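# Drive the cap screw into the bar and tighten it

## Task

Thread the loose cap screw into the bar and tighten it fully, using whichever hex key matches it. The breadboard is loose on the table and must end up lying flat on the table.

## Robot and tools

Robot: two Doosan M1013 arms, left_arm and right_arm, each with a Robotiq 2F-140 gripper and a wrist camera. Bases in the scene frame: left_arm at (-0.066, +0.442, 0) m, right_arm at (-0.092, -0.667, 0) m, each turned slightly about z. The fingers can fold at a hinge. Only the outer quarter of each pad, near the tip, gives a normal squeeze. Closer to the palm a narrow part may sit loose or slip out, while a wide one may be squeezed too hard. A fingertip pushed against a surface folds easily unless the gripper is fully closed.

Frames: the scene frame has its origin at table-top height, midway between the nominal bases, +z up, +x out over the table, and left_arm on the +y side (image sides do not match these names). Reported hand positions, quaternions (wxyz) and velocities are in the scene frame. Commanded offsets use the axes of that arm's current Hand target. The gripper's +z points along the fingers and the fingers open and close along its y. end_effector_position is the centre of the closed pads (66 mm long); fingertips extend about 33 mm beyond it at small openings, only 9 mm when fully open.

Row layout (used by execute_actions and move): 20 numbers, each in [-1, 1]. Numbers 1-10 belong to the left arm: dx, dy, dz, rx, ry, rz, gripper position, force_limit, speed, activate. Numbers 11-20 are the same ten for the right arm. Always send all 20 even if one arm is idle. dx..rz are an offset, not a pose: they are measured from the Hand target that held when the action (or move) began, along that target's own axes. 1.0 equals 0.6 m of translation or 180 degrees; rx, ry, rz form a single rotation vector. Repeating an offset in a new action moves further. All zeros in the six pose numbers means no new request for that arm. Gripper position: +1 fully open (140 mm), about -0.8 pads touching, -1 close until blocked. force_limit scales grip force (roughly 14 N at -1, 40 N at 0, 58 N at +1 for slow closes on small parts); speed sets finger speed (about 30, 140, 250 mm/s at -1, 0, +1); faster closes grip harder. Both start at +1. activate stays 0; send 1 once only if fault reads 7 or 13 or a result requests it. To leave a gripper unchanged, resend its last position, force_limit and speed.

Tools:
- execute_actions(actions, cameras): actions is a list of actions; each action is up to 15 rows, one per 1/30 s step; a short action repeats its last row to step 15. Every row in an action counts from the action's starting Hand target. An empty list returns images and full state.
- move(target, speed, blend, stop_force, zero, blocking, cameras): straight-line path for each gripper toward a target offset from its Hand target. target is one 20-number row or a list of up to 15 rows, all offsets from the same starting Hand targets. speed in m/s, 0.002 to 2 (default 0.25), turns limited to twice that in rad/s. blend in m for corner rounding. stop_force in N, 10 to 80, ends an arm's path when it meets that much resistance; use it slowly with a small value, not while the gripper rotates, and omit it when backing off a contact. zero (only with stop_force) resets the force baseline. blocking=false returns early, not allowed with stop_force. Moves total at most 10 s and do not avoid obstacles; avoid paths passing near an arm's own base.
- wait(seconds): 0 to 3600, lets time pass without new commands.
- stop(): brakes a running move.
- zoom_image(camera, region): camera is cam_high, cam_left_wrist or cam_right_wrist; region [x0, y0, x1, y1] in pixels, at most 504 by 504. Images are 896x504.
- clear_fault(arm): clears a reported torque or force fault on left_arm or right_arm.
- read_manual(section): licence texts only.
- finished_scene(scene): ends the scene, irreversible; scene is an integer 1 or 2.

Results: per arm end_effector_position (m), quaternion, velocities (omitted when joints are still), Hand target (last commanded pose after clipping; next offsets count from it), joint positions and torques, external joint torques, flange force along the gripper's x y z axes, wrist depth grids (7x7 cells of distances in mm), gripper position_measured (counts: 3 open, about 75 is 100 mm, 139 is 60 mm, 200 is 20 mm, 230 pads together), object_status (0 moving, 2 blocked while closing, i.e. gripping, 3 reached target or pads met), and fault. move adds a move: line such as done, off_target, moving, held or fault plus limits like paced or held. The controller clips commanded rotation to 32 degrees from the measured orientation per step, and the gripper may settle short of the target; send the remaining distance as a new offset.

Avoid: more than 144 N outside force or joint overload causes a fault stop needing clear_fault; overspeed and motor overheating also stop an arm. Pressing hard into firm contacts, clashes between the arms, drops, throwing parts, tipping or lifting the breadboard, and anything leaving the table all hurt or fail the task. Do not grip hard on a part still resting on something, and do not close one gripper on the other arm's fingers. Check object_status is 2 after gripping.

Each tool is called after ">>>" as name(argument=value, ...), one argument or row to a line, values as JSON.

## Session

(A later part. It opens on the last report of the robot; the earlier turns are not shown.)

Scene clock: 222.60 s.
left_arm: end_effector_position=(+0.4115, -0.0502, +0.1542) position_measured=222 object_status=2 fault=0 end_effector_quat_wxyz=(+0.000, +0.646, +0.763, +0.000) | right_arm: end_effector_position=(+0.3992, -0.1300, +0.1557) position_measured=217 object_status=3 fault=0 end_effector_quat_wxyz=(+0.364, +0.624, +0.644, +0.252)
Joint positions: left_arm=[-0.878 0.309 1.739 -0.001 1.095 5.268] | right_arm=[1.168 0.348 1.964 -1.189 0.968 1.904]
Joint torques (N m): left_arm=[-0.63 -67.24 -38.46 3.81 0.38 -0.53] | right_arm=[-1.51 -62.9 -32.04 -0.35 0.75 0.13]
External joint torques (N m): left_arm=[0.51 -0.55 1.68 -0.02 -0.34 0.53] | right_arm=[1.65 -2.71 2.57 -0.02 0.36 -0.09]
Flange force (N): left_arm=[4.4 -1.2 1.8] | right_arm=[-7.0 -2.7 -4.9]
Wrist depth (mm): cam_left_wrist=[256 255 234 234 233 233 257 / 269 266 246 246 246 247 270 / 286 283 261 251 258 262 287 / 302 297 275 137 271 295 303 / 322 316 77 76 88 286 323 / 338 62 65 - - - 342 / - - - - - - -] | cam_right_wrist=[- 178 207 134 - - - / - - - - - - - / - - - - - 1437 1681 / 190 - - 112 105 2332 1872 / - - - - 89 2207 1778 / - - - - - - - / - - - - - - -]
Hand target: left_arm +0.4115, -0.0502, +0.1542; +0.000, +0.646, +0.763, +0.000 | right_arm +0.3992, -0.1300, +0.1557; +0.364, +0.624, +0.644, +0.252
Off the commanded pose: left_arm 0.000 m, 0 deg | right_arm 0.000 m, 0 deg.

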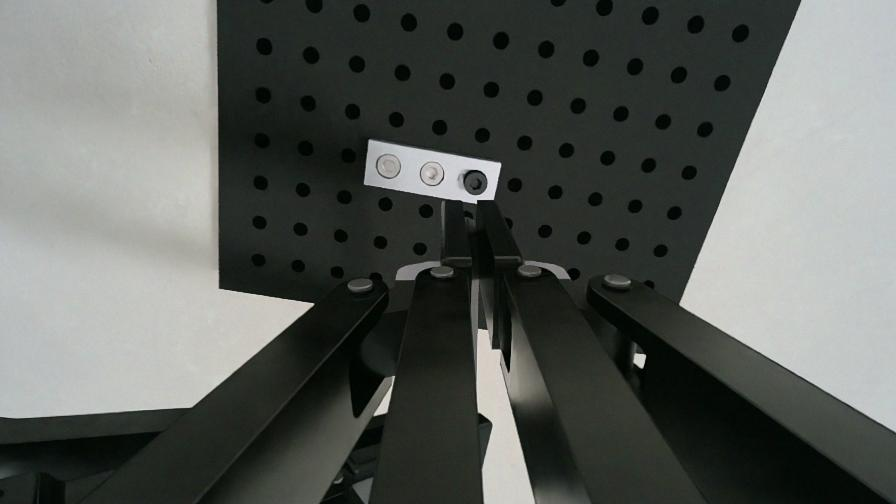

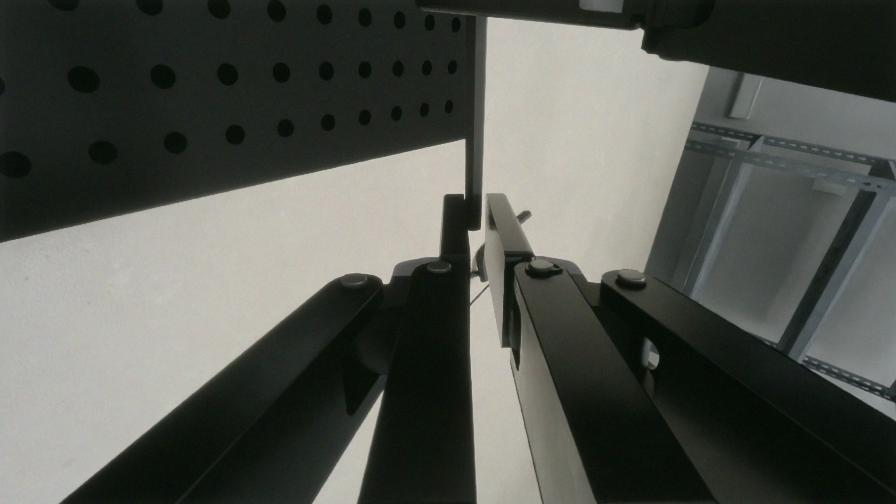

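>>> move(
  target=[
    [0,0,0,0,0,0,-0.98,0.5,-1,0,0,0,0,0,0,0,-0.55,-0.5,0,0],
    [0,0,0,0,0,0,-0.98,0.5,-1,0,0,0,-0.17,0,0,0,-0.55,-0.5,0,0],
  ],
  speed=0.15,
  cameras=["cam_left_wrist","cam_right_wrist","cam_high"],
)

>>> zoom_image(
  camera="cam_right_wrist",
  region=[300, 0, 600, 200],
)

Scene clock: 224.87 s.
left_arm: end_effector_position=(+0.4115, -0.0502, +0.1542) position_measured=224 object_status=2 fault=0 end_effector_quat_wxyz=(+0.000, +0.646, +0.763, +0.000) | right_arm: end_effector_position=(+0.3194, -0.1168, +0.2178) position_measured=199 object_status=3 fault=0 end_effector_quat_wxyz=(+0.364, +0.624, +0.644, +0.252)
Joint positions: left_arm=[-0.878 0.309 1.739 -0.001 1.095 5.268] | right_arm=[1.296 0.263 1.941 -1.075 1.103 1.84]
Joint torques (N m): left_arm=[-0.67 -67.17 -38.31 3.82 0.39 -0.61] | right_arm=[-1.15 -58.05 -35.11 -0.11 0.67 0.09]
External joint torques (N m): left_arm=[0.73 -0.65 1.58 -0.02 -0.36 0.61] | right_arm=[1.09 -2.13 2.37 0 0.3 -0.05]
Flange force (N): left_arm=[4.6 -0.8 1.7] | right_arm=[-6.7 -2.5 -2.5]
Wrist depth (mm): cam_left_wrist=[257 252 234 233 233 234 257 / 269 268 246 246 246 247 271 / 286 282 258 250 260 260 286 / 302 298 275 136 272 295 303 / 322 317 77 92 88 286 321 / 342 62 65 - - - 339 / - - - - - - -] | cam_right_wrist=[195 215 - 207 154 124 119 / 207 - 281 365 630 132 104 / - 237 - 511 702 2026 1804 / - - 345 168 112 2310 1753 / 259 - - - - 94 2227 / - - - - - - - / - - - - - - -]
Hand target: left_arm +0.4115, -0.0502, +0.1542; +0.000, +0.646, +0.763, +0.000 | right_arm +0.3194, -0.1168, +0.2178; +0.364, +0.624, +0.644, +0.252
Off the commanded pose: left_arm 0.000 m, 0 deg | right_arm 0.000 m, 0 deg.
move: done

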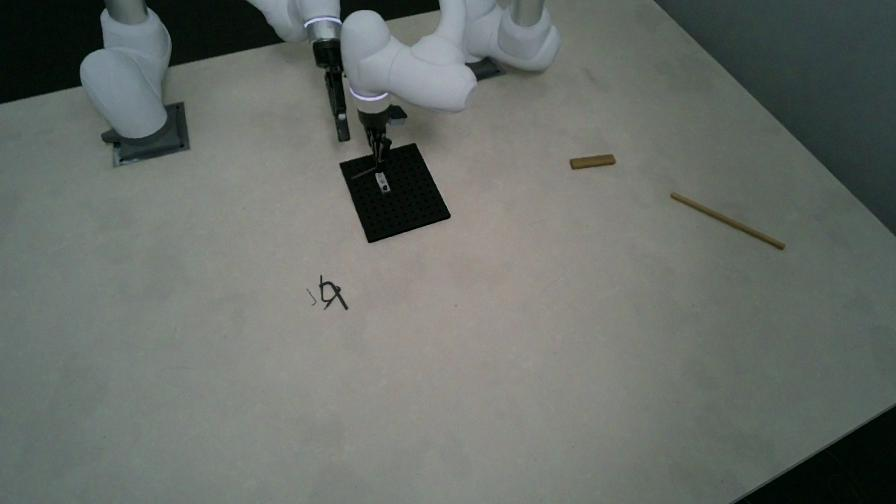

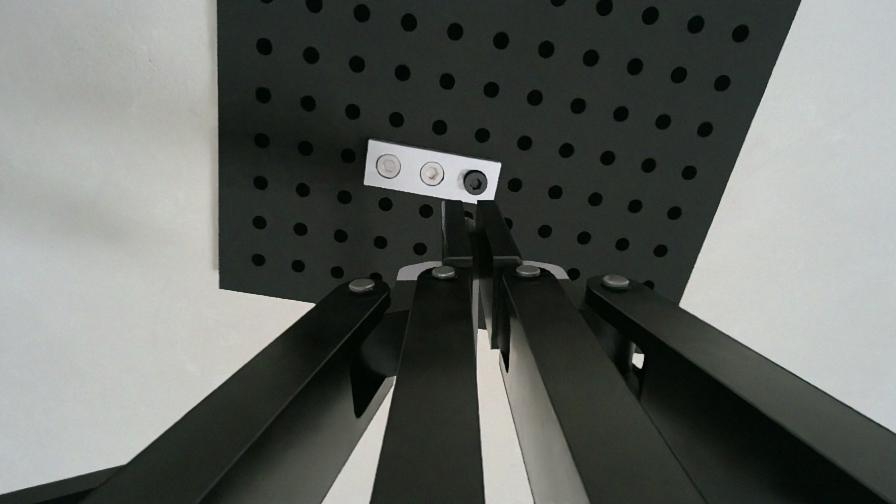

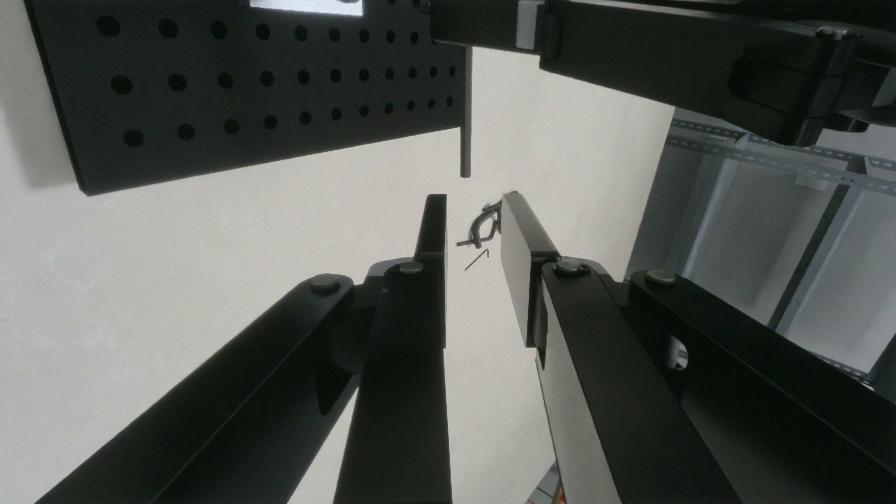

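Scaled by 1.680 from the camera's image (finer frame: 1280x720).

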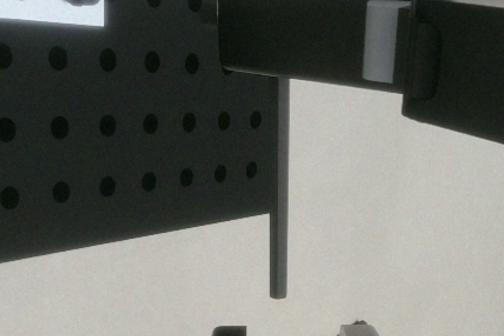

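>>> move(
  target=[
    [0,0,0,0,0,0,-0.98,0.5,-1,0,-0.09,-0.03,-0.12,0.06,0.126,0.186,-0.55,-0.5,0,0],
    [0,0,0,0,0,0,-0.98,0.5,-1,0,-0.0807,-0.0353,-0.0193,0.1211,0.2526,0.372,-0.55,-0.5,0,0],
  ],
  speed=0.25,
  blend=[0.03,0],
  cameras=["cam_left_wrist","cam_right_wrist"],
)

>>> zoom_image(
  camera="cam_right_wrist",
  region=[350, 130, 600, 330],
)

Scene clock: 231.00 s.
left_arm: end_effector_position=(+0.4115, -0.0502, +0.1542) position_measured=224 object_status=2 fault=0 end_effector_quat_wxyz=(+0.000, +0.646, +0.763, +0.000) | right_arm: end_effector_position=(+0.2950, -0.1650, +0.2159) position_measured=199 object_status=3 fault=0 end_effector_quat_wxyz=(-0.205, +0.780, +0.322, +0.496)
Joint positions: left_arm=[-0.878 0.309 1.739 -0.001 1.095 5.268] | right_arm=[0.958 -0.063 2.469 -2.813 0.412 4.473]
Joint torques (N m): left_arm=[-0.55 -67.34 -38.31 3.89 0.42 -0.53] | right_arm=[-1.14 -21.97 -32.76 -3.09 2.18 0.09]
External joint torques (N m): left_arm=[0.51 -0.55 1.56 -0.09 -0.39 0.53] | right_arm=[1.19 -1.87 2.41 0.04 0.34 -0.09]
Flange force (N): left_arm=[4.2 -1.1 1.8] | right_arm=[0.0 0.0 0.0]
Wrist depth (mm): cam_left_wrist=[258 238 233 233 233 234 257 / 270 268 245 247 246 247 271 / 285 282 259 249 260 268 287 / 303 300 276 137 272 295 302 / 322 317 77 92 88 285 322 / 343 62 65 - - - 339 / - - - - - - -] | cam_right_wrist=[780 - 824 227 - 829 - / - 654 - 269 632 - - / - - 507 444 - 525 - / 431 452 401 166 112 - - / 387 - - - - - 381 / - - - - - - - / - - - - - - -]
Hand target: left_arm +0.4115, -0.0502, +0.1542; +0.000, +0.646, +0.763, +0.000 | right_arm +0.2950, -0.1650, +0.2158; -0.205, +0.780, +0.322, +0.496
Off the commanded pose: left_arm 0.000 m, 0 deg | right_arm 0.000 m, 0 deg.
move: done

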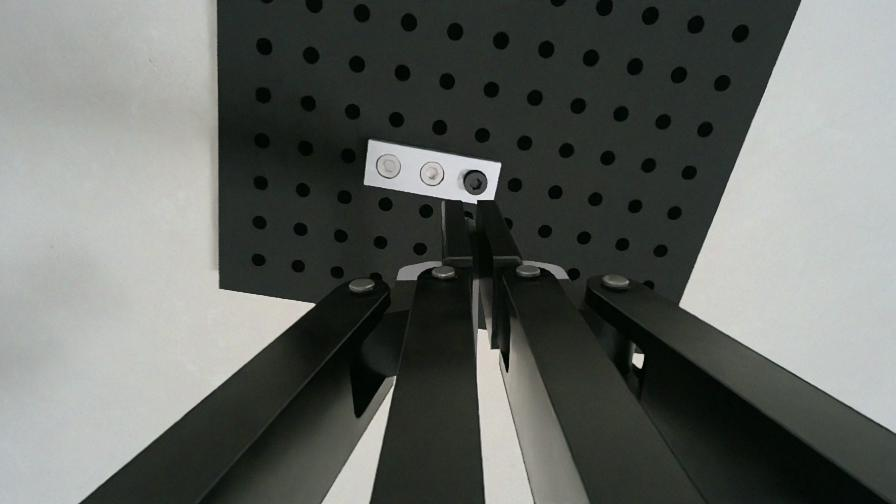

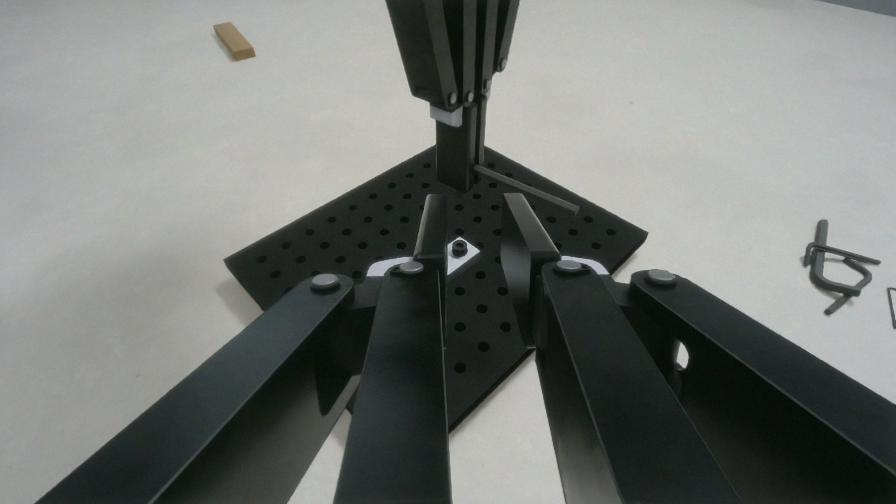

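Scaled by 2.016 from the camera's image (finer frame: 1280x720).

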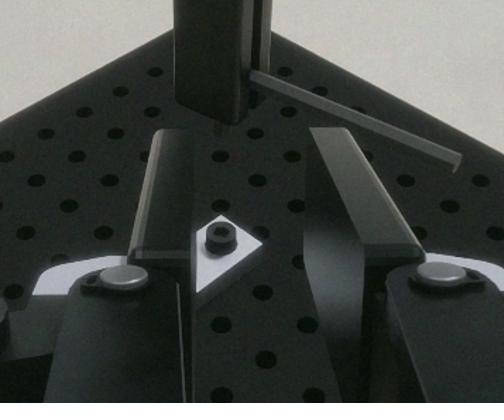

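>>> zoom_image(
  camera="cam_right_wrist",
  region=[425, 150, 495, 260],
)

Scaled by 4.582 from the camera's image (finer frame: 1280x720).

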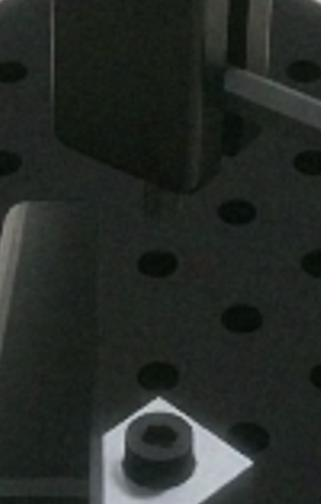

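>>> zoom_image(
  camera="cam_left_wrist",
  region=[455, 165, 495, 200],
)

Scaled by 12.600 from the camera's image (finer frame: 1280x720).

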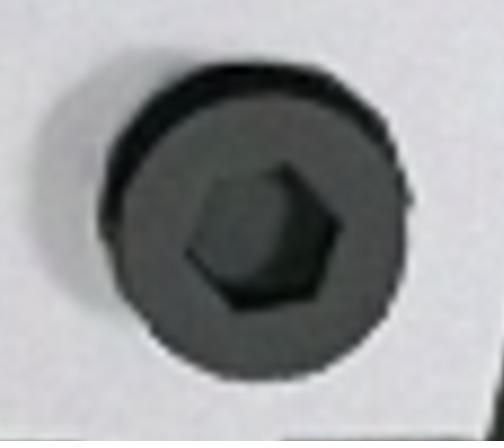

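>>> move(
  target=[
    [0.0132,0.0108,0,0,0,0.122,-0.98,0.5,-1,0,0,0,0,0,0,0,-0.55,-0.5,0,0],
    [0.0132,0.0108,0.0533,0,0,0.122,-0.98,0.5,-1,0,0,0,0,0,0,0,-0.55,-0.5,0,0],
  ],
  speed=0.1,
  cameras=["cam_left_wrist","cam_right_wrist"],
)

>>> zoom_image(
  camera="cam_right_wrist",
  region=[430, 190, 490, 270],
)

>>> zoom_image(
  camera="cam_left_wrist",
  region=[440, 160, 500, 260],
)

Scene clock: 236.97 s.
left_arm: end_effector_position=(+0.4166, -0.0414, +0.1222) position_measured=224 object_status=2 fault=0 end_effector_quat_wxyz=(+0.000, +0.780, +0.626, +0.000) | right_arm: end_effector_position=(+0.2950, -0.1650, +0.2158) position_measured=199 object_status=3 fault=0 end_effector_quat_wxyz=(-0.205, +0.780, +0.322, +0.496)
Joint positions: left_arm=[-0.864 0.33 1.774 -0.001 1.038 5.666] | right_arm=[0.958 -0.063 2.469 -2.813 0.412 4.473]
Joint torques (N m): left_arm=[-0.39 -68.49 -37.26 3.77 0.35 -0.53] | right_arm=[-1.71 -21.51 -32.67 -3.04 2.23 -0.01]
External joint torques (N m): left_arm=[0.33 -0.3 1.64 -0.08 -0.33 0.54] | right_arm=[1.71 -2.07 2.4 0 0.28 0.01]
Flange force (N): left_arm=[3.1 -2.6 1.8] | right_arm=[0.0 0.0 0.0]
Wrist depth (mm): cam_left_wrist=[226 205 205 205 205 205 227 / 240 216 216 216 216 215 240 / 254 230 226 225 228 227 254 / 269 266 242 136 239 242 269 / 288 284 77 92 88 251 286 / 301 62 65 - - - 300 / - - - - - - -] | cam_right_wrist=[- 733 852 250 792 - 805 / - 736 639 279 - 562 - / - - 514 321 - - 474 / - 438 - 168 118 429 421 / - - - - - 94 - / - - - - - - - / - - - - - - -]
Hand target: left_arm +0.4166, -0.0414, +0.1222; +0.000, +0.780, +0.626, +0.000 | right_arm +0.2950, -0.1650, +0.2158; -0.205, +0.780, +0.322, +0.496
Off the commanded pose: left_arm 0.000 m, 0 deg | right_arm 0.000 m, 0 deg.
move: done

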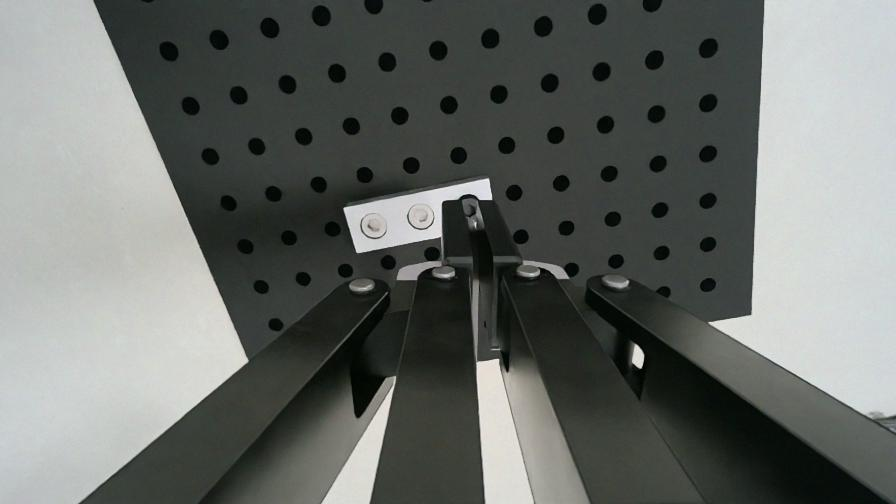

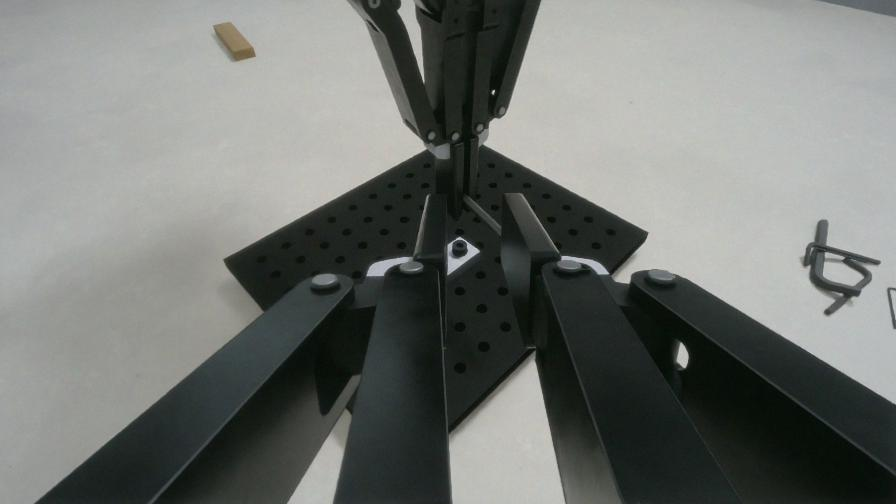

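Scaled by 6.300 from the camera's image (finer frame: 1280x720).

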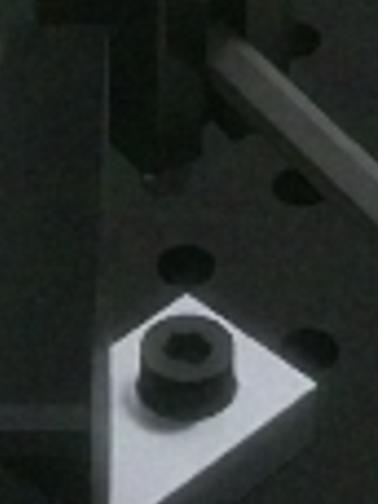

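Scaled by 5.040 from the camera's image (finer frame: 1280x720).

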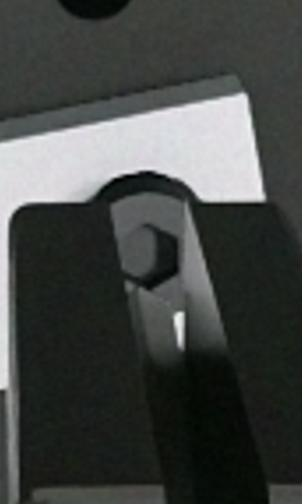

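>>> move(
  target=[
    [0,0,0.01,0,0,0,-0.98,0.5,-1,0,0,0,0,0,0,0,-0.55,-0.5,0,0],
  ],
  speed=0.02,
  stop_force=12,
  cameras=["cam_left_wrist","cam_right_wrist"],
)

>>> zoom_image(
  camera="cam_right_wrist",
  region=[430, 190, 490, 270],
)

>>> zoom_image(
  camera="cam_left_wrist",
  region=[440, 160, 500, 260],
)

Scene clock: 239.57 s.
left_arm: end_effector_position=(+0.4166, -0.0414, +0.1162) position_measured=224 object_status=2 fault=0 end_effector_quat_wxyz=(+0.000, +0.780, +0.626, +0.000) | right_arm: end_effector_position=(+0.2950, -0.1650, +0.2158) position_measured=199 object_status=3 fault=0 end_effector_quat_wxyz=(-0.205, +0.780, +0.322, +0.496)
Joint positions: left_arm=[-0.864 0.335 1.78 -0.001 1.027 5.666] | right_arm=[0.958 -0.063 2.469 -2.813 0.412 4.473]
Joint torques (N m): left_arm=[-0.51 -68.86 -37 3.71 0.37 -0.55] | right_arm=[-1.45 -21.52 -32.71 -3.01 2.24 0.05]
External joint torques (N m): left_arm=[0.5 -0.13 1.61 -0.04 -0.35 0.55] | right_arm=[1.61 -2.33 2.37 -0.04 0.27 -0.05]
Flange force (N): left_arm=[3.2 -2.2 1.9] | right_arm=[0.0 0.0 0.0]
Wrist depth (mm): cam_left_wrist=[221 200 200 199 199 199 222 / 236 209 210 213 210 210 234 / 247 224 221 219 222 221 248 / 263 240 232 137 233 235 263 / 279 281 77 92 88 243 278 / 295 62 65 - - - 294 / - - - - - - -] | cam_right_wrist=[889 - - 246 712 867 754 / - - 590 282 - - 629 / 524 - - 329 - - - / - 457 - 168 123 - - / 373 - - - - - - / - - - - - - - / - - - - - - -]
Hand target: left_arm +0.4166, -0.0414, +0.1162; +0.000, +0.780, +0.626, +0.000 | right_arm +0.2950, -0.1650, +0.2158; -0.205, +0.780, +0.322, +0.496
Off the commanded pose: left_arm 0.000 m, 0 deg | right_arm 0.000 m, 0 deg.
move: done

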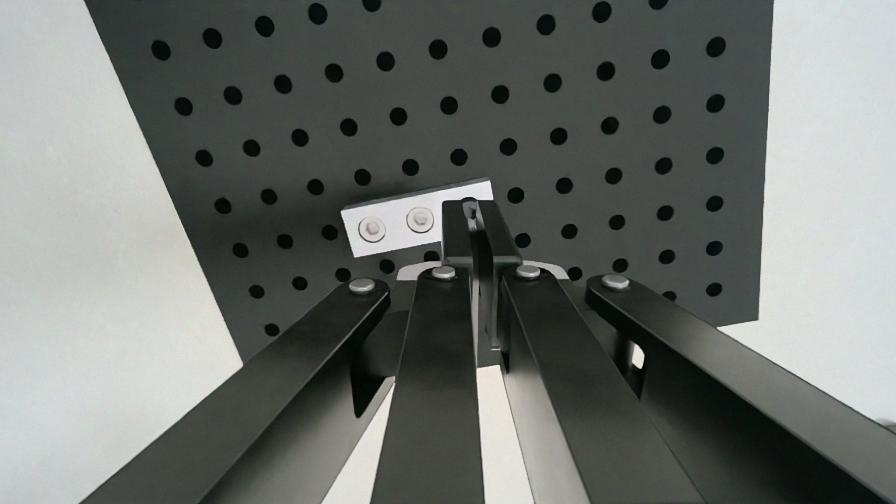

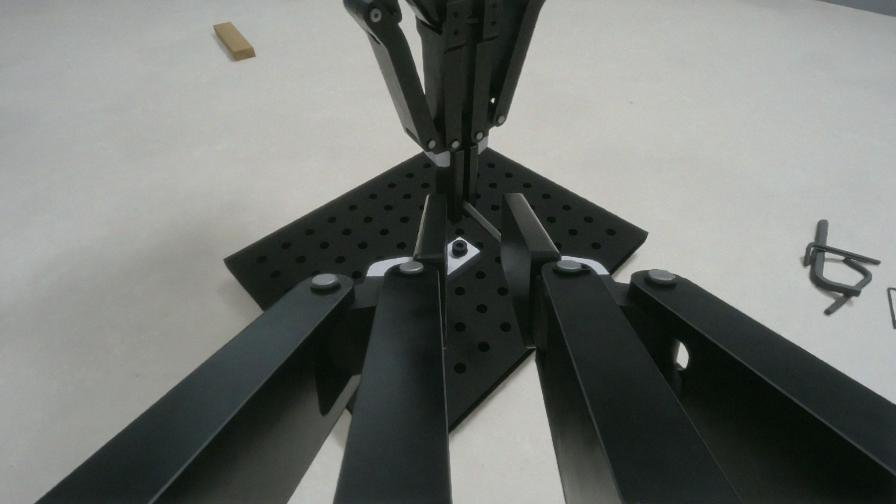

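Scaled by 6.300 from the camera's image (finer frame: 1280x720).

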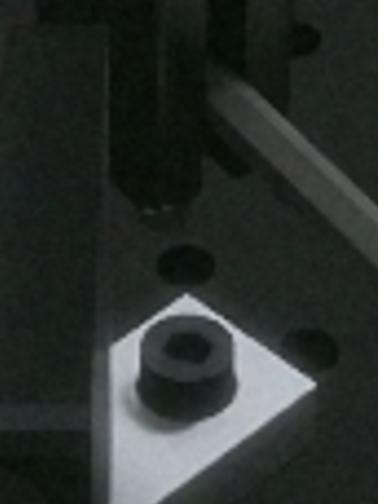

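Scaled by 5.040 from the camera's image (finer frame: 1280x720).

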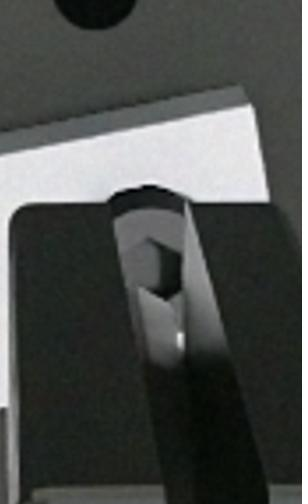

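>>> zoom_image(
  camera="cam_right_wrist",
  region=[440, 190, 480, 240],
)

>>> zoom_image(
  camera="cam_left_wrist",
  region=[450, 195, 500, 265],
)

Scaled by 10.080 from the camera's image (finer frame: 1280x720).

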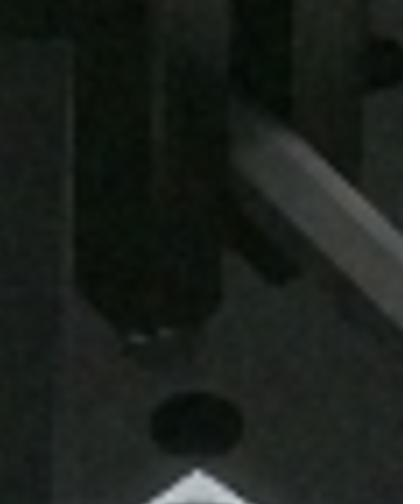

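Scaled by 7.200 from the camera's image (finer frame: 1280x720).

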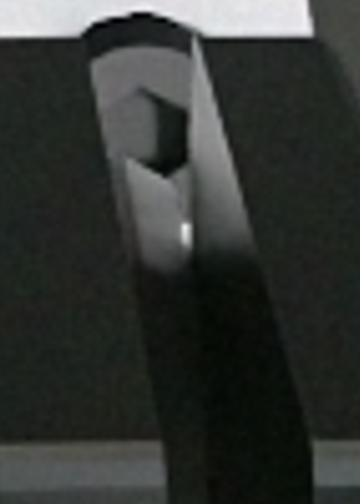

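>>> move(
  target=[0.0037,0.0058,0,0.014,0,0,-0.98,0.5,-1,0,0,0,0,0,0,0,-0.55,-0.5,0,0],
  speed=0.05,
)

>>> move(
  target=[0,0.0002,0.0083,0,0,0,-0.98,0.5,-1,0,0,0,0,0,0,0,-0.55,-0.5,0,0],
  speed=0.01,
  stop_force=10,
  cameras=["cam_left_wrist","cam_right_wrist"],
)

>>> zoom_image(
  camera="cam_right_wrist",
  region=[435, 200, 485, 260],
)

>>> zoom_image(
  camera="cam_left_wrist",
  region=[450, 195, 500, 265],
)

Scene clock: 244.47 s.
left_arm: end_effector_position=(+0.4204, -0.0400, +0.1162) position_measured=224 object_status=2 fault=0 end_effector_quat_wxyz=(-0.017, +0.780, +0.626, -0.014) | right_arm: end_effector_position=(+0.2950, -0.1650, +0.2158) position_measured=199 object_status=3 fault=0 end_effector_quat_wxyz=(-0.205, +0.780, +0.322, +0.496)
Joint positions: left_arm=[-0.846 0.355 1.751 -0.029 1.072 5.697] | right_arm=[0.958 -0.063 2.469 -2.813 0.412 4.473]
Joint torques (N m): left_arm=[-0.21 -70.73 -36.7 3.66 0.47 -0.59] | right_arm=[-1.25 -21.37 -32.65 -3.01 2.19 0.09]
External joint torques (N m): left_arm=[0.05 0.07 1.38 -0.05 -0.35 0.59] | right_arm=[1.34 -2.29 2.51 -0.03 0.31 -0.09]
Flange force (N): left_arm=[2.3 -1.9 2.0] | right_arm=[0.0 0.0 0.0]
Wrist depth (mm): cam_left_wrist=[226 203 201 198 198 195 216 / 243 214 212 210 208 205 226 / 257 229 223 219 220 218 243 / 273 264 237 137 229 230 253 / 292 285 77 92 88 238 269 / 311 62 65 - - - 284 / - - - - - - -] | cam_right_wrist=[827 810 813 246 - - 827 / - - 654 285 635 627 647 / - 576 - 323 - 512 - / - - - 168 113 425 416 / 399 - - - - - 406 / - - - - - - - / - - - - - - -]
Hand target: left_arm +0.4204, -0.0400, +0.1162; -0.017, +0.780, +0.626, -0.014 | right_arm +0.2950, -0.1650, +0.2158; -0.205, +0.780, +0.322, +0.496
Off the commanded pose: left_arm 0.000 m, 0 deg | right_arm 0.000 m, 0 deg.
move: done

Scene clock: 245.63 s.
left_arm: end_effector_position=(+0.4203, -0.0399, +0.1112) position_measured=224 object_status=2 fault=0 end_effector_quat_wxyz=(-0.017, +0.780, +0.626, -0.014) | right_arm: end_effector_position=(+0.2950, -0.1650, +0.2158) position_measured=199 object_status=3 fault=0 end_effector_quat_wxyz=(-0.205, +0.780, +0.322, +0.496)
Joint positions: left_arm=[-0.846 0.359 1.756 -0.029 1.064 5.698] | right_arm=[0.958 -0.063 2.469 -2.813 0.412 4.473]
Joint torques (N m): left_arm=[-0.58 -70.88 -36.71 3.61 0.44 -0.61] | right_arm=[-1.49 -21.68 -32.73 -2.98 2.18 0.11]
External joint torques (N m): left_arm=[0.59 -0.57 1.37 0 -0.32 0.61] | right_arm=[1.4 -1.86 2.57 -0.05 0.33 -0.12]
Flange force (N): left_arm=[3.4 -2.2 1.4] | right_arm=[0.0 0.0 0.0]
Wrist depth (mm): cam_left_wrist=[224 200 197 194 193 191 210 / 239 210 208 206 204 201 221 / 254 225 219 216 214 213 233 / 269 258 232 136 225 225 248 / 287 282 77 92 88 231 261 / 306 62 65 - - - 277 / - - - - - - -] | cam_right_wrist=[- 858 - 248 751 - - / 672 619 - 285 - - 612 / - 546 579 327 460 549 527 / 425 - - 169 123 - 423 / 390 - - - - - 382 / - - - - - - - / - - - - - - -]
Hand target: left_arm +0.4203, -0.0399, +0.1112; -0.017, +0.780, +0.626, -0.014 | right_arm +0.2950, -0.1650, +0.2158; -0.205, +0.780, +0.322, +0.496
Off the commanded pose: left_arm 0.000 m, 0 deg | right_arm 0.000 m, 0 deg.
move: done

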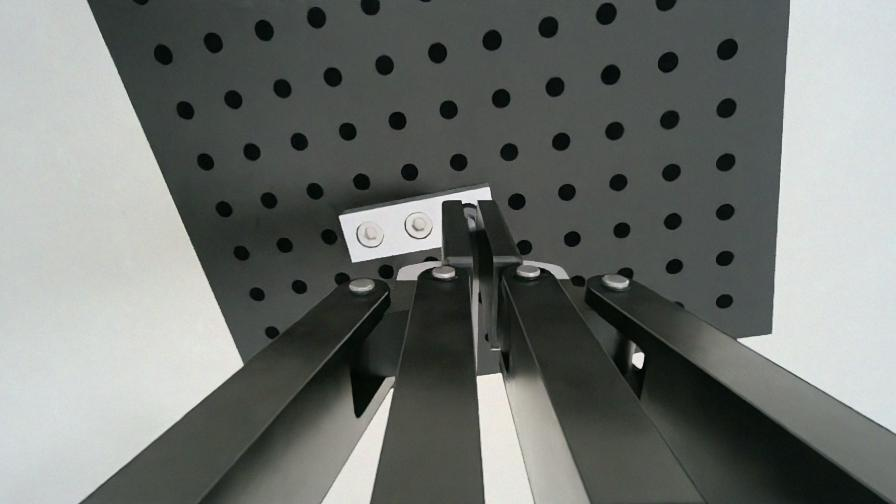

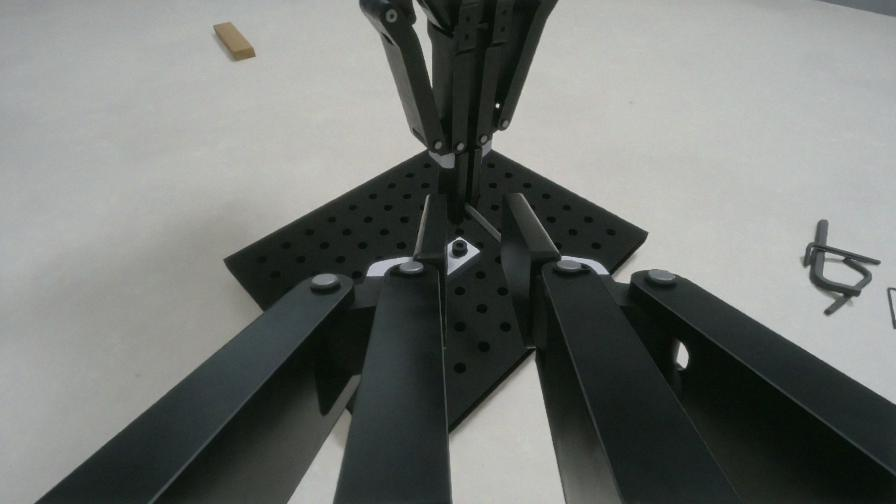

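Scaled by 8.400 from the camera's image (finer frame: 1280x720).

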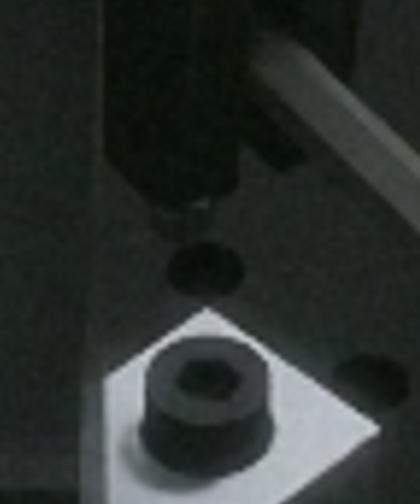

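Scaled by 7.200 from the camera's image (finer frame: 1280x720).

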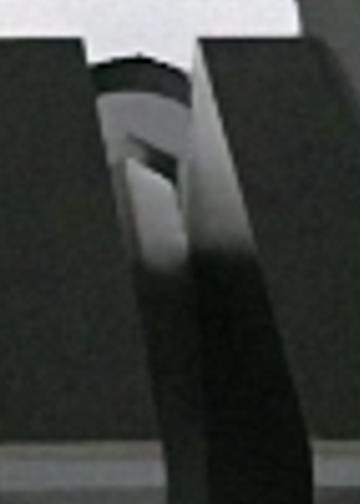

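>>> move(
  target=[-0.006,-0.0027,0,-0.014,0,0,-0.98,0.5,-1,0,0,0,0,0,0,0,-0.55,-0.5,0,0],
  speed=0.05,
)

>>> move(
  target=[0,0,0.022,0,0,0,-0.98,0.5,-1,0,0,0,0,0,0,0,-0.55,-0.5,0,0],
  speed=0.02,
  stop_force=10,
  cameras=["cam_left_wrist","cam_right_wrist"],
)

>>> zoom_image(
  camera="cam_right_wrist",
  region=[435, 200, 485, 260],
)

>>> zoom_image(
  camera="cam_left_wrist",
  region=[450, 195, 500, 265],
)

Scene clock: 248.30 s.
left_arm: end_effector_position=(+0.4180, -0.0431, +0.1113) position_measured=224 object_status=2 fault=0 end_effector_quat_wxyz=(+0.000, +0.780, +0.626, +0.000) | right_arm: end_effector_position=(+0.2950, -0.1650, +0.2158) position_measured=199 object_status=3 fault=0 end_effector_quat_wxyz=(-0.205, +0.780, +0.322, +0.496)
Joint positions: left_arm=[-0.864 0.342 1.779 -0.001 1.02 5.666] | right_arm=[0.958 -0.063 2.469 -2.813 0.412 4.473]
Joint torques (N m): left_arm=[-0.99 -69.39 -36.72 3.69 0.41 -0.6] | right_arm=[-1.18 -21.96 -32.61 -3.01 2.22 0.07]
External joint torques (N m): left_arm=[1.07 0.02 1.51 -0.04 -0.4 0.6] | right_arm=[1.03 -1.43 2.44 -0.02 0.28 -0.07]
Flange force (N): left_arm=[3.7 -1.4 2.0] | right_arm=[0.0 0.0 0.0]
Wrist depth (mm): cam_left_wrist=[213 195 194 194 195 195 218 / 230 205 205 205 205 205 229 / 243 216 217 212 217 216 243 / 258 235 228 137 227 230 256 / 273 274 77 92 88 238 273 / 290 62 65 - - - 288 / - - - - - - -] | cam_right_wrist=[902 846 - 244 284 - 795 / 696 - 612 279 634 624 624 / - 530 543 316 524 537 533 / - 487 409 168 118 - 416 / - - - - - - 371 / - - - - - - - / - - - - - - -]
Hand target: left_arm +0.4180, -0.0431, +0.1113; +0.000, +0.780, +0.626, +0.000 | right_arm +0.2950, -0.1650, +0.2158; -0.205, +0.780, +0.322, +0.496
Off the commanded pose: left_arm 0.000 m, 0 deg | right_arm 0.000 m, 0 deg.
move: done

Scene clock: 249.67 s.
left_arm: end_effector_position=(+0.4180, -0.0431, +0.0981) position_measured=224 object_status=2 fault=0 end_effector_quat_wxyz=(+0.000, +0.780, +0.626, +0.000) | right_arm: end_effector_position=(+0.2950, -0.1650, +0.2158) position_measured=199 object_status=3 fault=0 end_effector_quat_wxyz=(-0.205, +0.780, +0.322, +0.496)
Joint positions: left_arm=[-0.864 0.354 1.791 -0.001 0.998 5.666] | right_arm=[0.958 -0.063 2.469 -2.813 0.412 4.473]
Joint torques (N m): left_arm=[-0.72 -70.36 -36.35 3.64 0.34 -0.55] | right_arm=[-0.71 -21.6 -32.74 -3.04 2.2 0.11]
External joint torques (N m): left_arm=[0.81 0.25 1.63 -0.04 -0.31 0.55] | right_arm=[0.68 -2 2.16 -0.04 0.33 -0.11]
Flange force (N): left_arm=[3.3 -1.5 2.1] | right_arm=[0.0 0.0 0.0]
Wrist depth (mm): cam_left_wrist=[185 183 183 182 183 183 204 / 217 193 192 192 193 193 217 / 230 204 204 201 205 203 228 / 244 219 213 137 211 215 243 / 260 256 77 92 88 222 259 / 278 62 65 - - - 272 / - - - - - - -] | cam_right_wrist=[852 832 - 244 274 861 - / - - - 286 - - 650 / - 542 - 314 - 532 - / - - - 168 123 429 426 / - - - - - 94 - / - - - - - - - / - - - - - - -]
Hand target: left_arm +0.4180, -0.0431, +0.0981; +0.000, +0.780, +0.626, +0.000 | right_arm +0.2950, -0.1650, +0.2158; -0.205, +0.780, +0.322, +0.496
Off the commanded pose: left_arm 0.000 m, 0 deg | right_arm 0.000 m, 0 deg.
move: done

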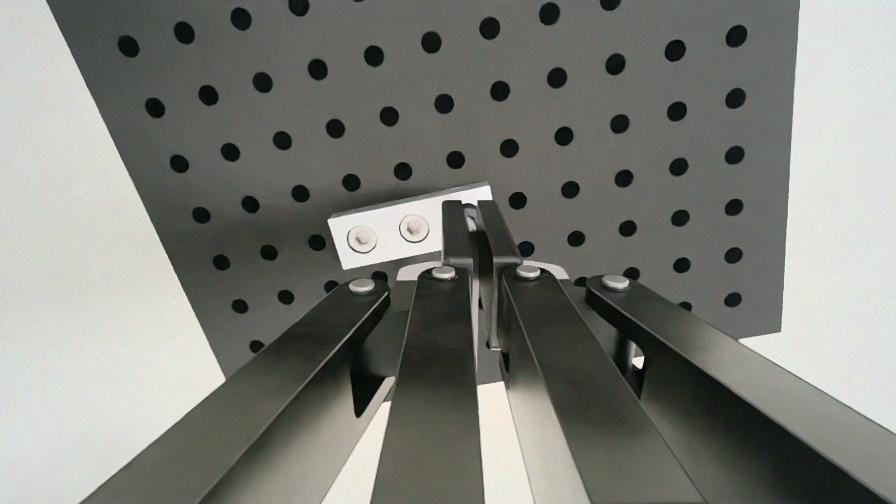

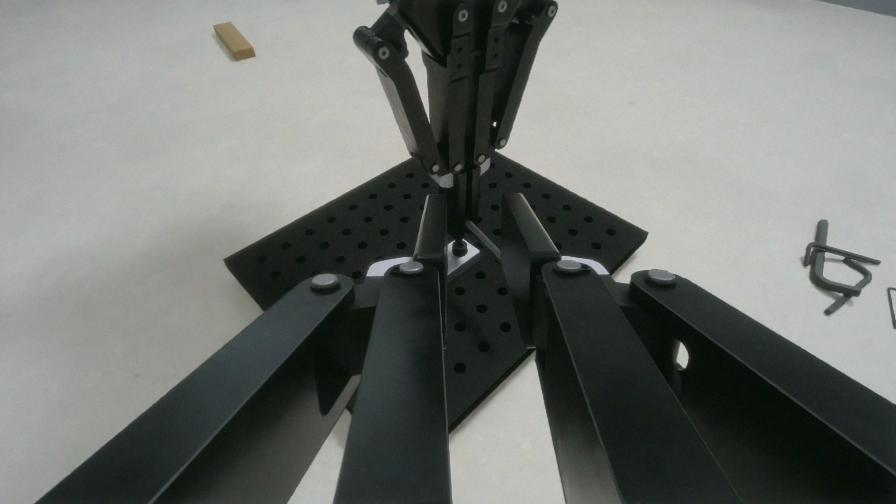

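Scaled by 8.400 from the camera's image (finer frame: 1280x720).

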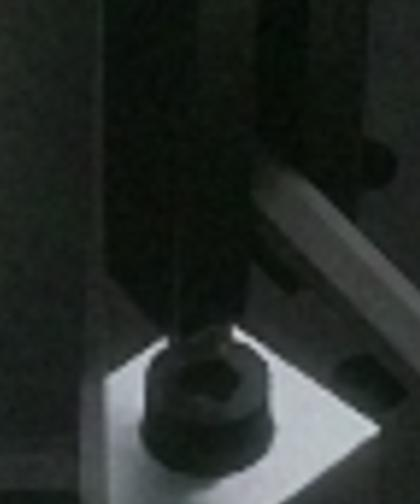

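Scaled by 7.200 from the camera's image (finer frame: 1280x720).

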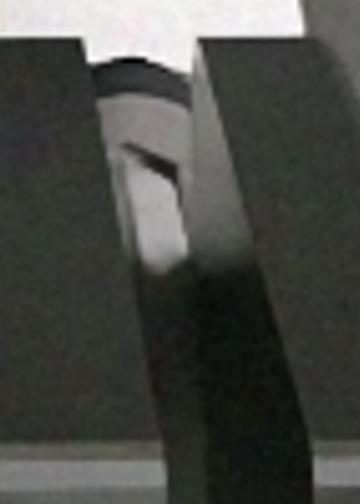

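>>> move(
  target=[0,0.0006,0.011,0,0,0,-0.98,0.5,-1,0,0,0,0,0,0,0,-0.55,-0.5,0,0],
  speed=0.008,
  stop_force=10,
  cameras=["cam_left_wrist","cam_right_wrist"],
)

>>> zoom_image(
  camera="cam_right_wrist",
  region=[435, 200, 485, 260],
)

>>> zoom_image(
  camera="cam_left_wrist",
  region=[450, 195, 500, 265],
)

Scene clock: 252.00 s.
left_arm: end_effector_position=(+0.4183, -0.0432, +0.0924) position_measured=224 object_status=2 fault=0 end_effector_quat_wxyz=(+0.000, +0.780, +0.626, +0.000) | right_arm: end_effector_position=(+0.2950, -0.1650, +0.2158) position_measured=199 object_status=3 fault=0 end_effector_quat_wxyz=(-0.205, +0.780, +0.322, +0.496)
Joint positions: left_arm=[-0.864 0.36 1.795 -0.001 0.988 5.666] | right_arm=[0.958 -0.063 2.469 -2.813 0.412 4.473]
Joint torques (N m): left_arm=[0.14 -54.92 -28.26 3.94 -0.97 -0.55] | right_arm=[-1.3 -22.24 -32.76 -2.94 2.19 0.08]
External joint torques (N m): left_arm=[-0.23 -15.36 -6.27 -0.36 0.99 0.55] | right_arm=[1.28 -1.5 2.17 -0.13 0.35 -0.08]
Flange force (N): left_arm=[4.6 -6.4 -20.8] | right_arm=[0.0 0.0 0.0]
Wrist depth (mm): cam_left_wrist=[178 178 178 178 178 178 201 / 208 187 187 187 187 188 209 / 224 198 198 196 198 198 222 / 238 212 205 136 207 210 238 / 253 250 77 92 88 218 252 / 271 62 65 - - - 266 / - - - - - - -] | cam_right_wrist=[858 889 756 247 285 777 - / - 644 616 277 - 629 587 / - 547 - 319 - - 529 / 446 430 408 168 123 - 441 / - - - - - - - / - - - 310 - - - / - - - - - - -]
Hand target: left_arm +0.4183, -0.0432, +0.0923; +0.000, +0.780, +0.626, +0.000 (not the last commanded pose) | right_arm +0.2950, -0.1650, +0.2158; -0.205, +0.780, +0.322, +0.496
Off the commanded pose: left_arm 0.001 m, 0 deg | right_arm 0.000 m, 0 deg.
move: contact (left_arm)

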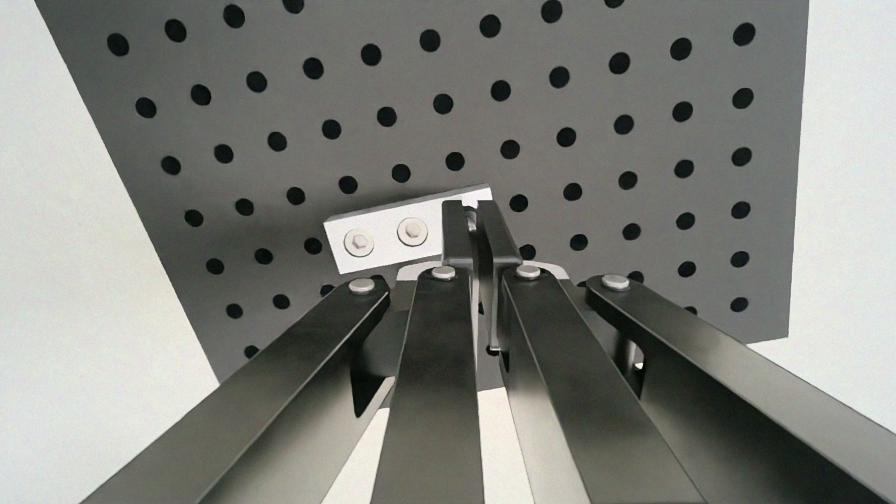

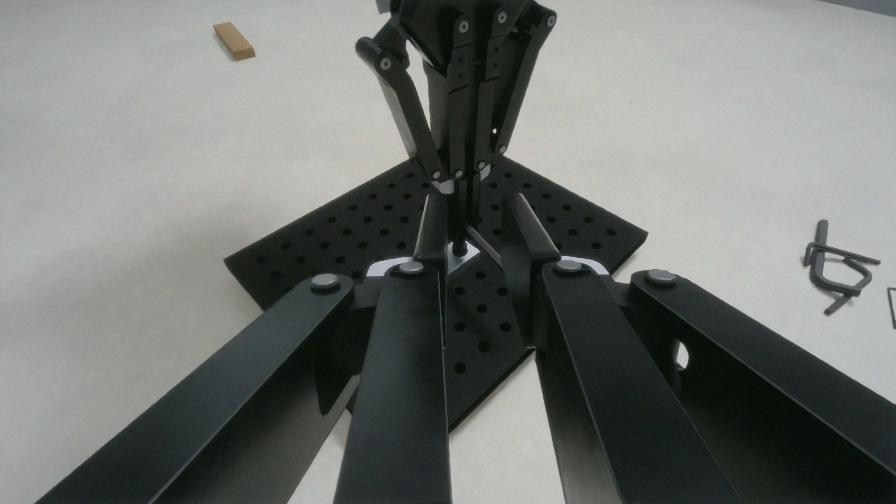

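Scaled by 8.400 from the camera's image (finer frame: 1280x720).

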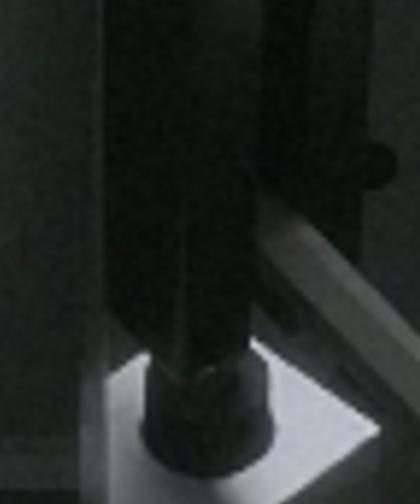

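Scaled by 7.200 from the camera's image (finer frame: 1280x720).

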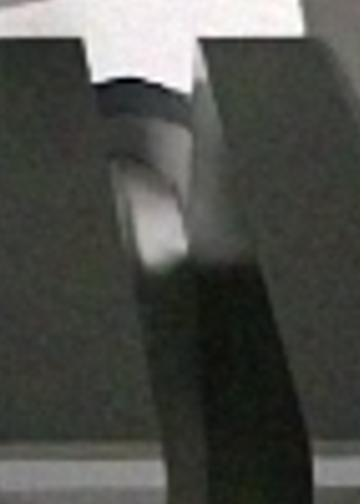

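>>> move(
  target=[
    [0,0,0,0,0,-0.028,-0.98,0.5,-1,0,0,0,0,0,0,0,-0.55,-0.5,0,0],
    [0,0,0,0,0,-0.056,-0.98,0.5,-1,0,0,0,0,0,0,0,-0.55,-0.5,0,0],
  ],
  speed=0.08,
)

>>> execute_actions(
  actions=[
    [[0,0,0,0,0,0,-0.98,0.5,-1,0,0,0,0,0,0,0,-0.55,-0.5,0,0]],
  ],
)

Scene clock: 254.87 s.
left_arm: end_effector_position=(+0.4183, -0.0432, +0.0923) position_measured=224 object_status=2 fault=0 end_effector_quat_wxyz=(+0.000, +0.722, +0.692, +0.000) | right_arm: end_effector_position=(+0.2950, -0.1650, +0.2158) position_measured=199 object_status=3 fault=0 end_effector_quat_wxyz=(-0.205, +0.780, +0.322, +0.496)
Joint positions: left_arm=[-0.864 0.36 1.795 -0.001 0.988 5.49] | right_arm=[0.958 -0.063 2.469 -2.813 0.412 4.473]
Joint torques (N m): left_arm=[1.14 -64.4 -31.12 4.29 1.23 -0.6] | right_arm=[-1.16 -21.47 -32.73 -3.06 2.18 0.06]
External joint torques (N m): left_arm=[-1.28 -6.08 -3.41 -0.73 -1.2 0.6] | right_arm=[1.07 -2.08 2.32 0.01 0.34 -0.06]
Flange force (N): left_arm=[0.8 -2.4 -6.2] | right_arm=[0.0 0.0 0.0]
Wrist depth (mm): cam_left_wrist=[199 178 178 177 177 178 198 / 212 187 187 187 187 184 210 / 223 198 195 194 198 198 224 / 237 210 208 137 207 209 237 / 251 227 77 92 88 218 252 / 266 62 65 - - - 266 / - - - - - - -] | cam_right_wrist=[- 802 - 244 - - 841 / 657 - 624 275 - 624 - / 569 - 532 302 - - - / 447 - 416 169 114 - 417 / - - - - - - - / - - - - - - - / - - - - - - -]
Hand target: left_arm +0.4183, -0.0432, +0.0923; +0.000, +0.722, +0.692, +0.000 | right_arm +0.2950, -0.1650, +0.2158; -0.205, +0.780, +0.322, +0.496
Off the commanded pose: left_arm 0.000 m, 0 deg | right_arm 0.000 m, 0 deg.
move: done

Scene clock: 255.57 s.
left_arm: end_effector_position=(+0.4183, -0.0432, +0.0923) position_measured=224 object_status=2 fault=0 end_effector_quat_wxyz=(+0.000, +0.722, +0.692, +0.000) | right_arm: end_effector_position=(+0.2950, -0.1650, +0.2158) position_measured=199 object_status=3 fault=0 end_effector_quat_wxyz=(-0.205, +0.780, +0.322, +0.496)
Joint positions: left_arm=[-0.864 0.36 1.795 -0.001 0.988 5.49] | right_arm=[0.958 -0.063 2.469 -2.813 0.412 4.473]
Joint torques (N m): left_arm=[1.32 -65.86 -32.16 4.43 1.12 -0.59] | right_arm=[-1.59 -21.62 -32.63 -3.02 2.17 0.03]
External joint torques (N m): left_arm=[-1.4 -4.62 -2.35 -0.86 -1.09 0.59] | right_arm=[1.61 -1.99 2.19 -0.05 0.35 -0.03]
Flange force (N): left_arm=[0.7 -2.6 -4.2] | right_arm=[0.0 0.0 0.0]
Wrist depth (mm): cam_left_wrist=[199 178 178 178 178 178 198 / 212 187 187 187 188 187 210 / 225 198 195 193 198 198 224 / 238 209 207 136 207 210 237 / 252 225 77 92 88 217 253 / 267 62 65 - - - 266 / - - - - - - -] | cam_right_wrist=[- 758 802 243 302 - - / 675 688 - 276 629 710 - / - - - 306 - - 532 / 427 - 403 168 113 - 428 / 406 - - - - - - / - - - - - - - / - - - - - - -]
Hand target: left_arm +0.4183, -0.0432, +0.0923; +0.000, +0.722, +0.692, +0.000 | right_arm +0.2950, -0.1650, +0.2158; -0.205, +0.780, +0.322, +0.496
Off the commanded pose: left_arm 0.000 m, 0 deg | right_arm 0.000 m, 0 deg.


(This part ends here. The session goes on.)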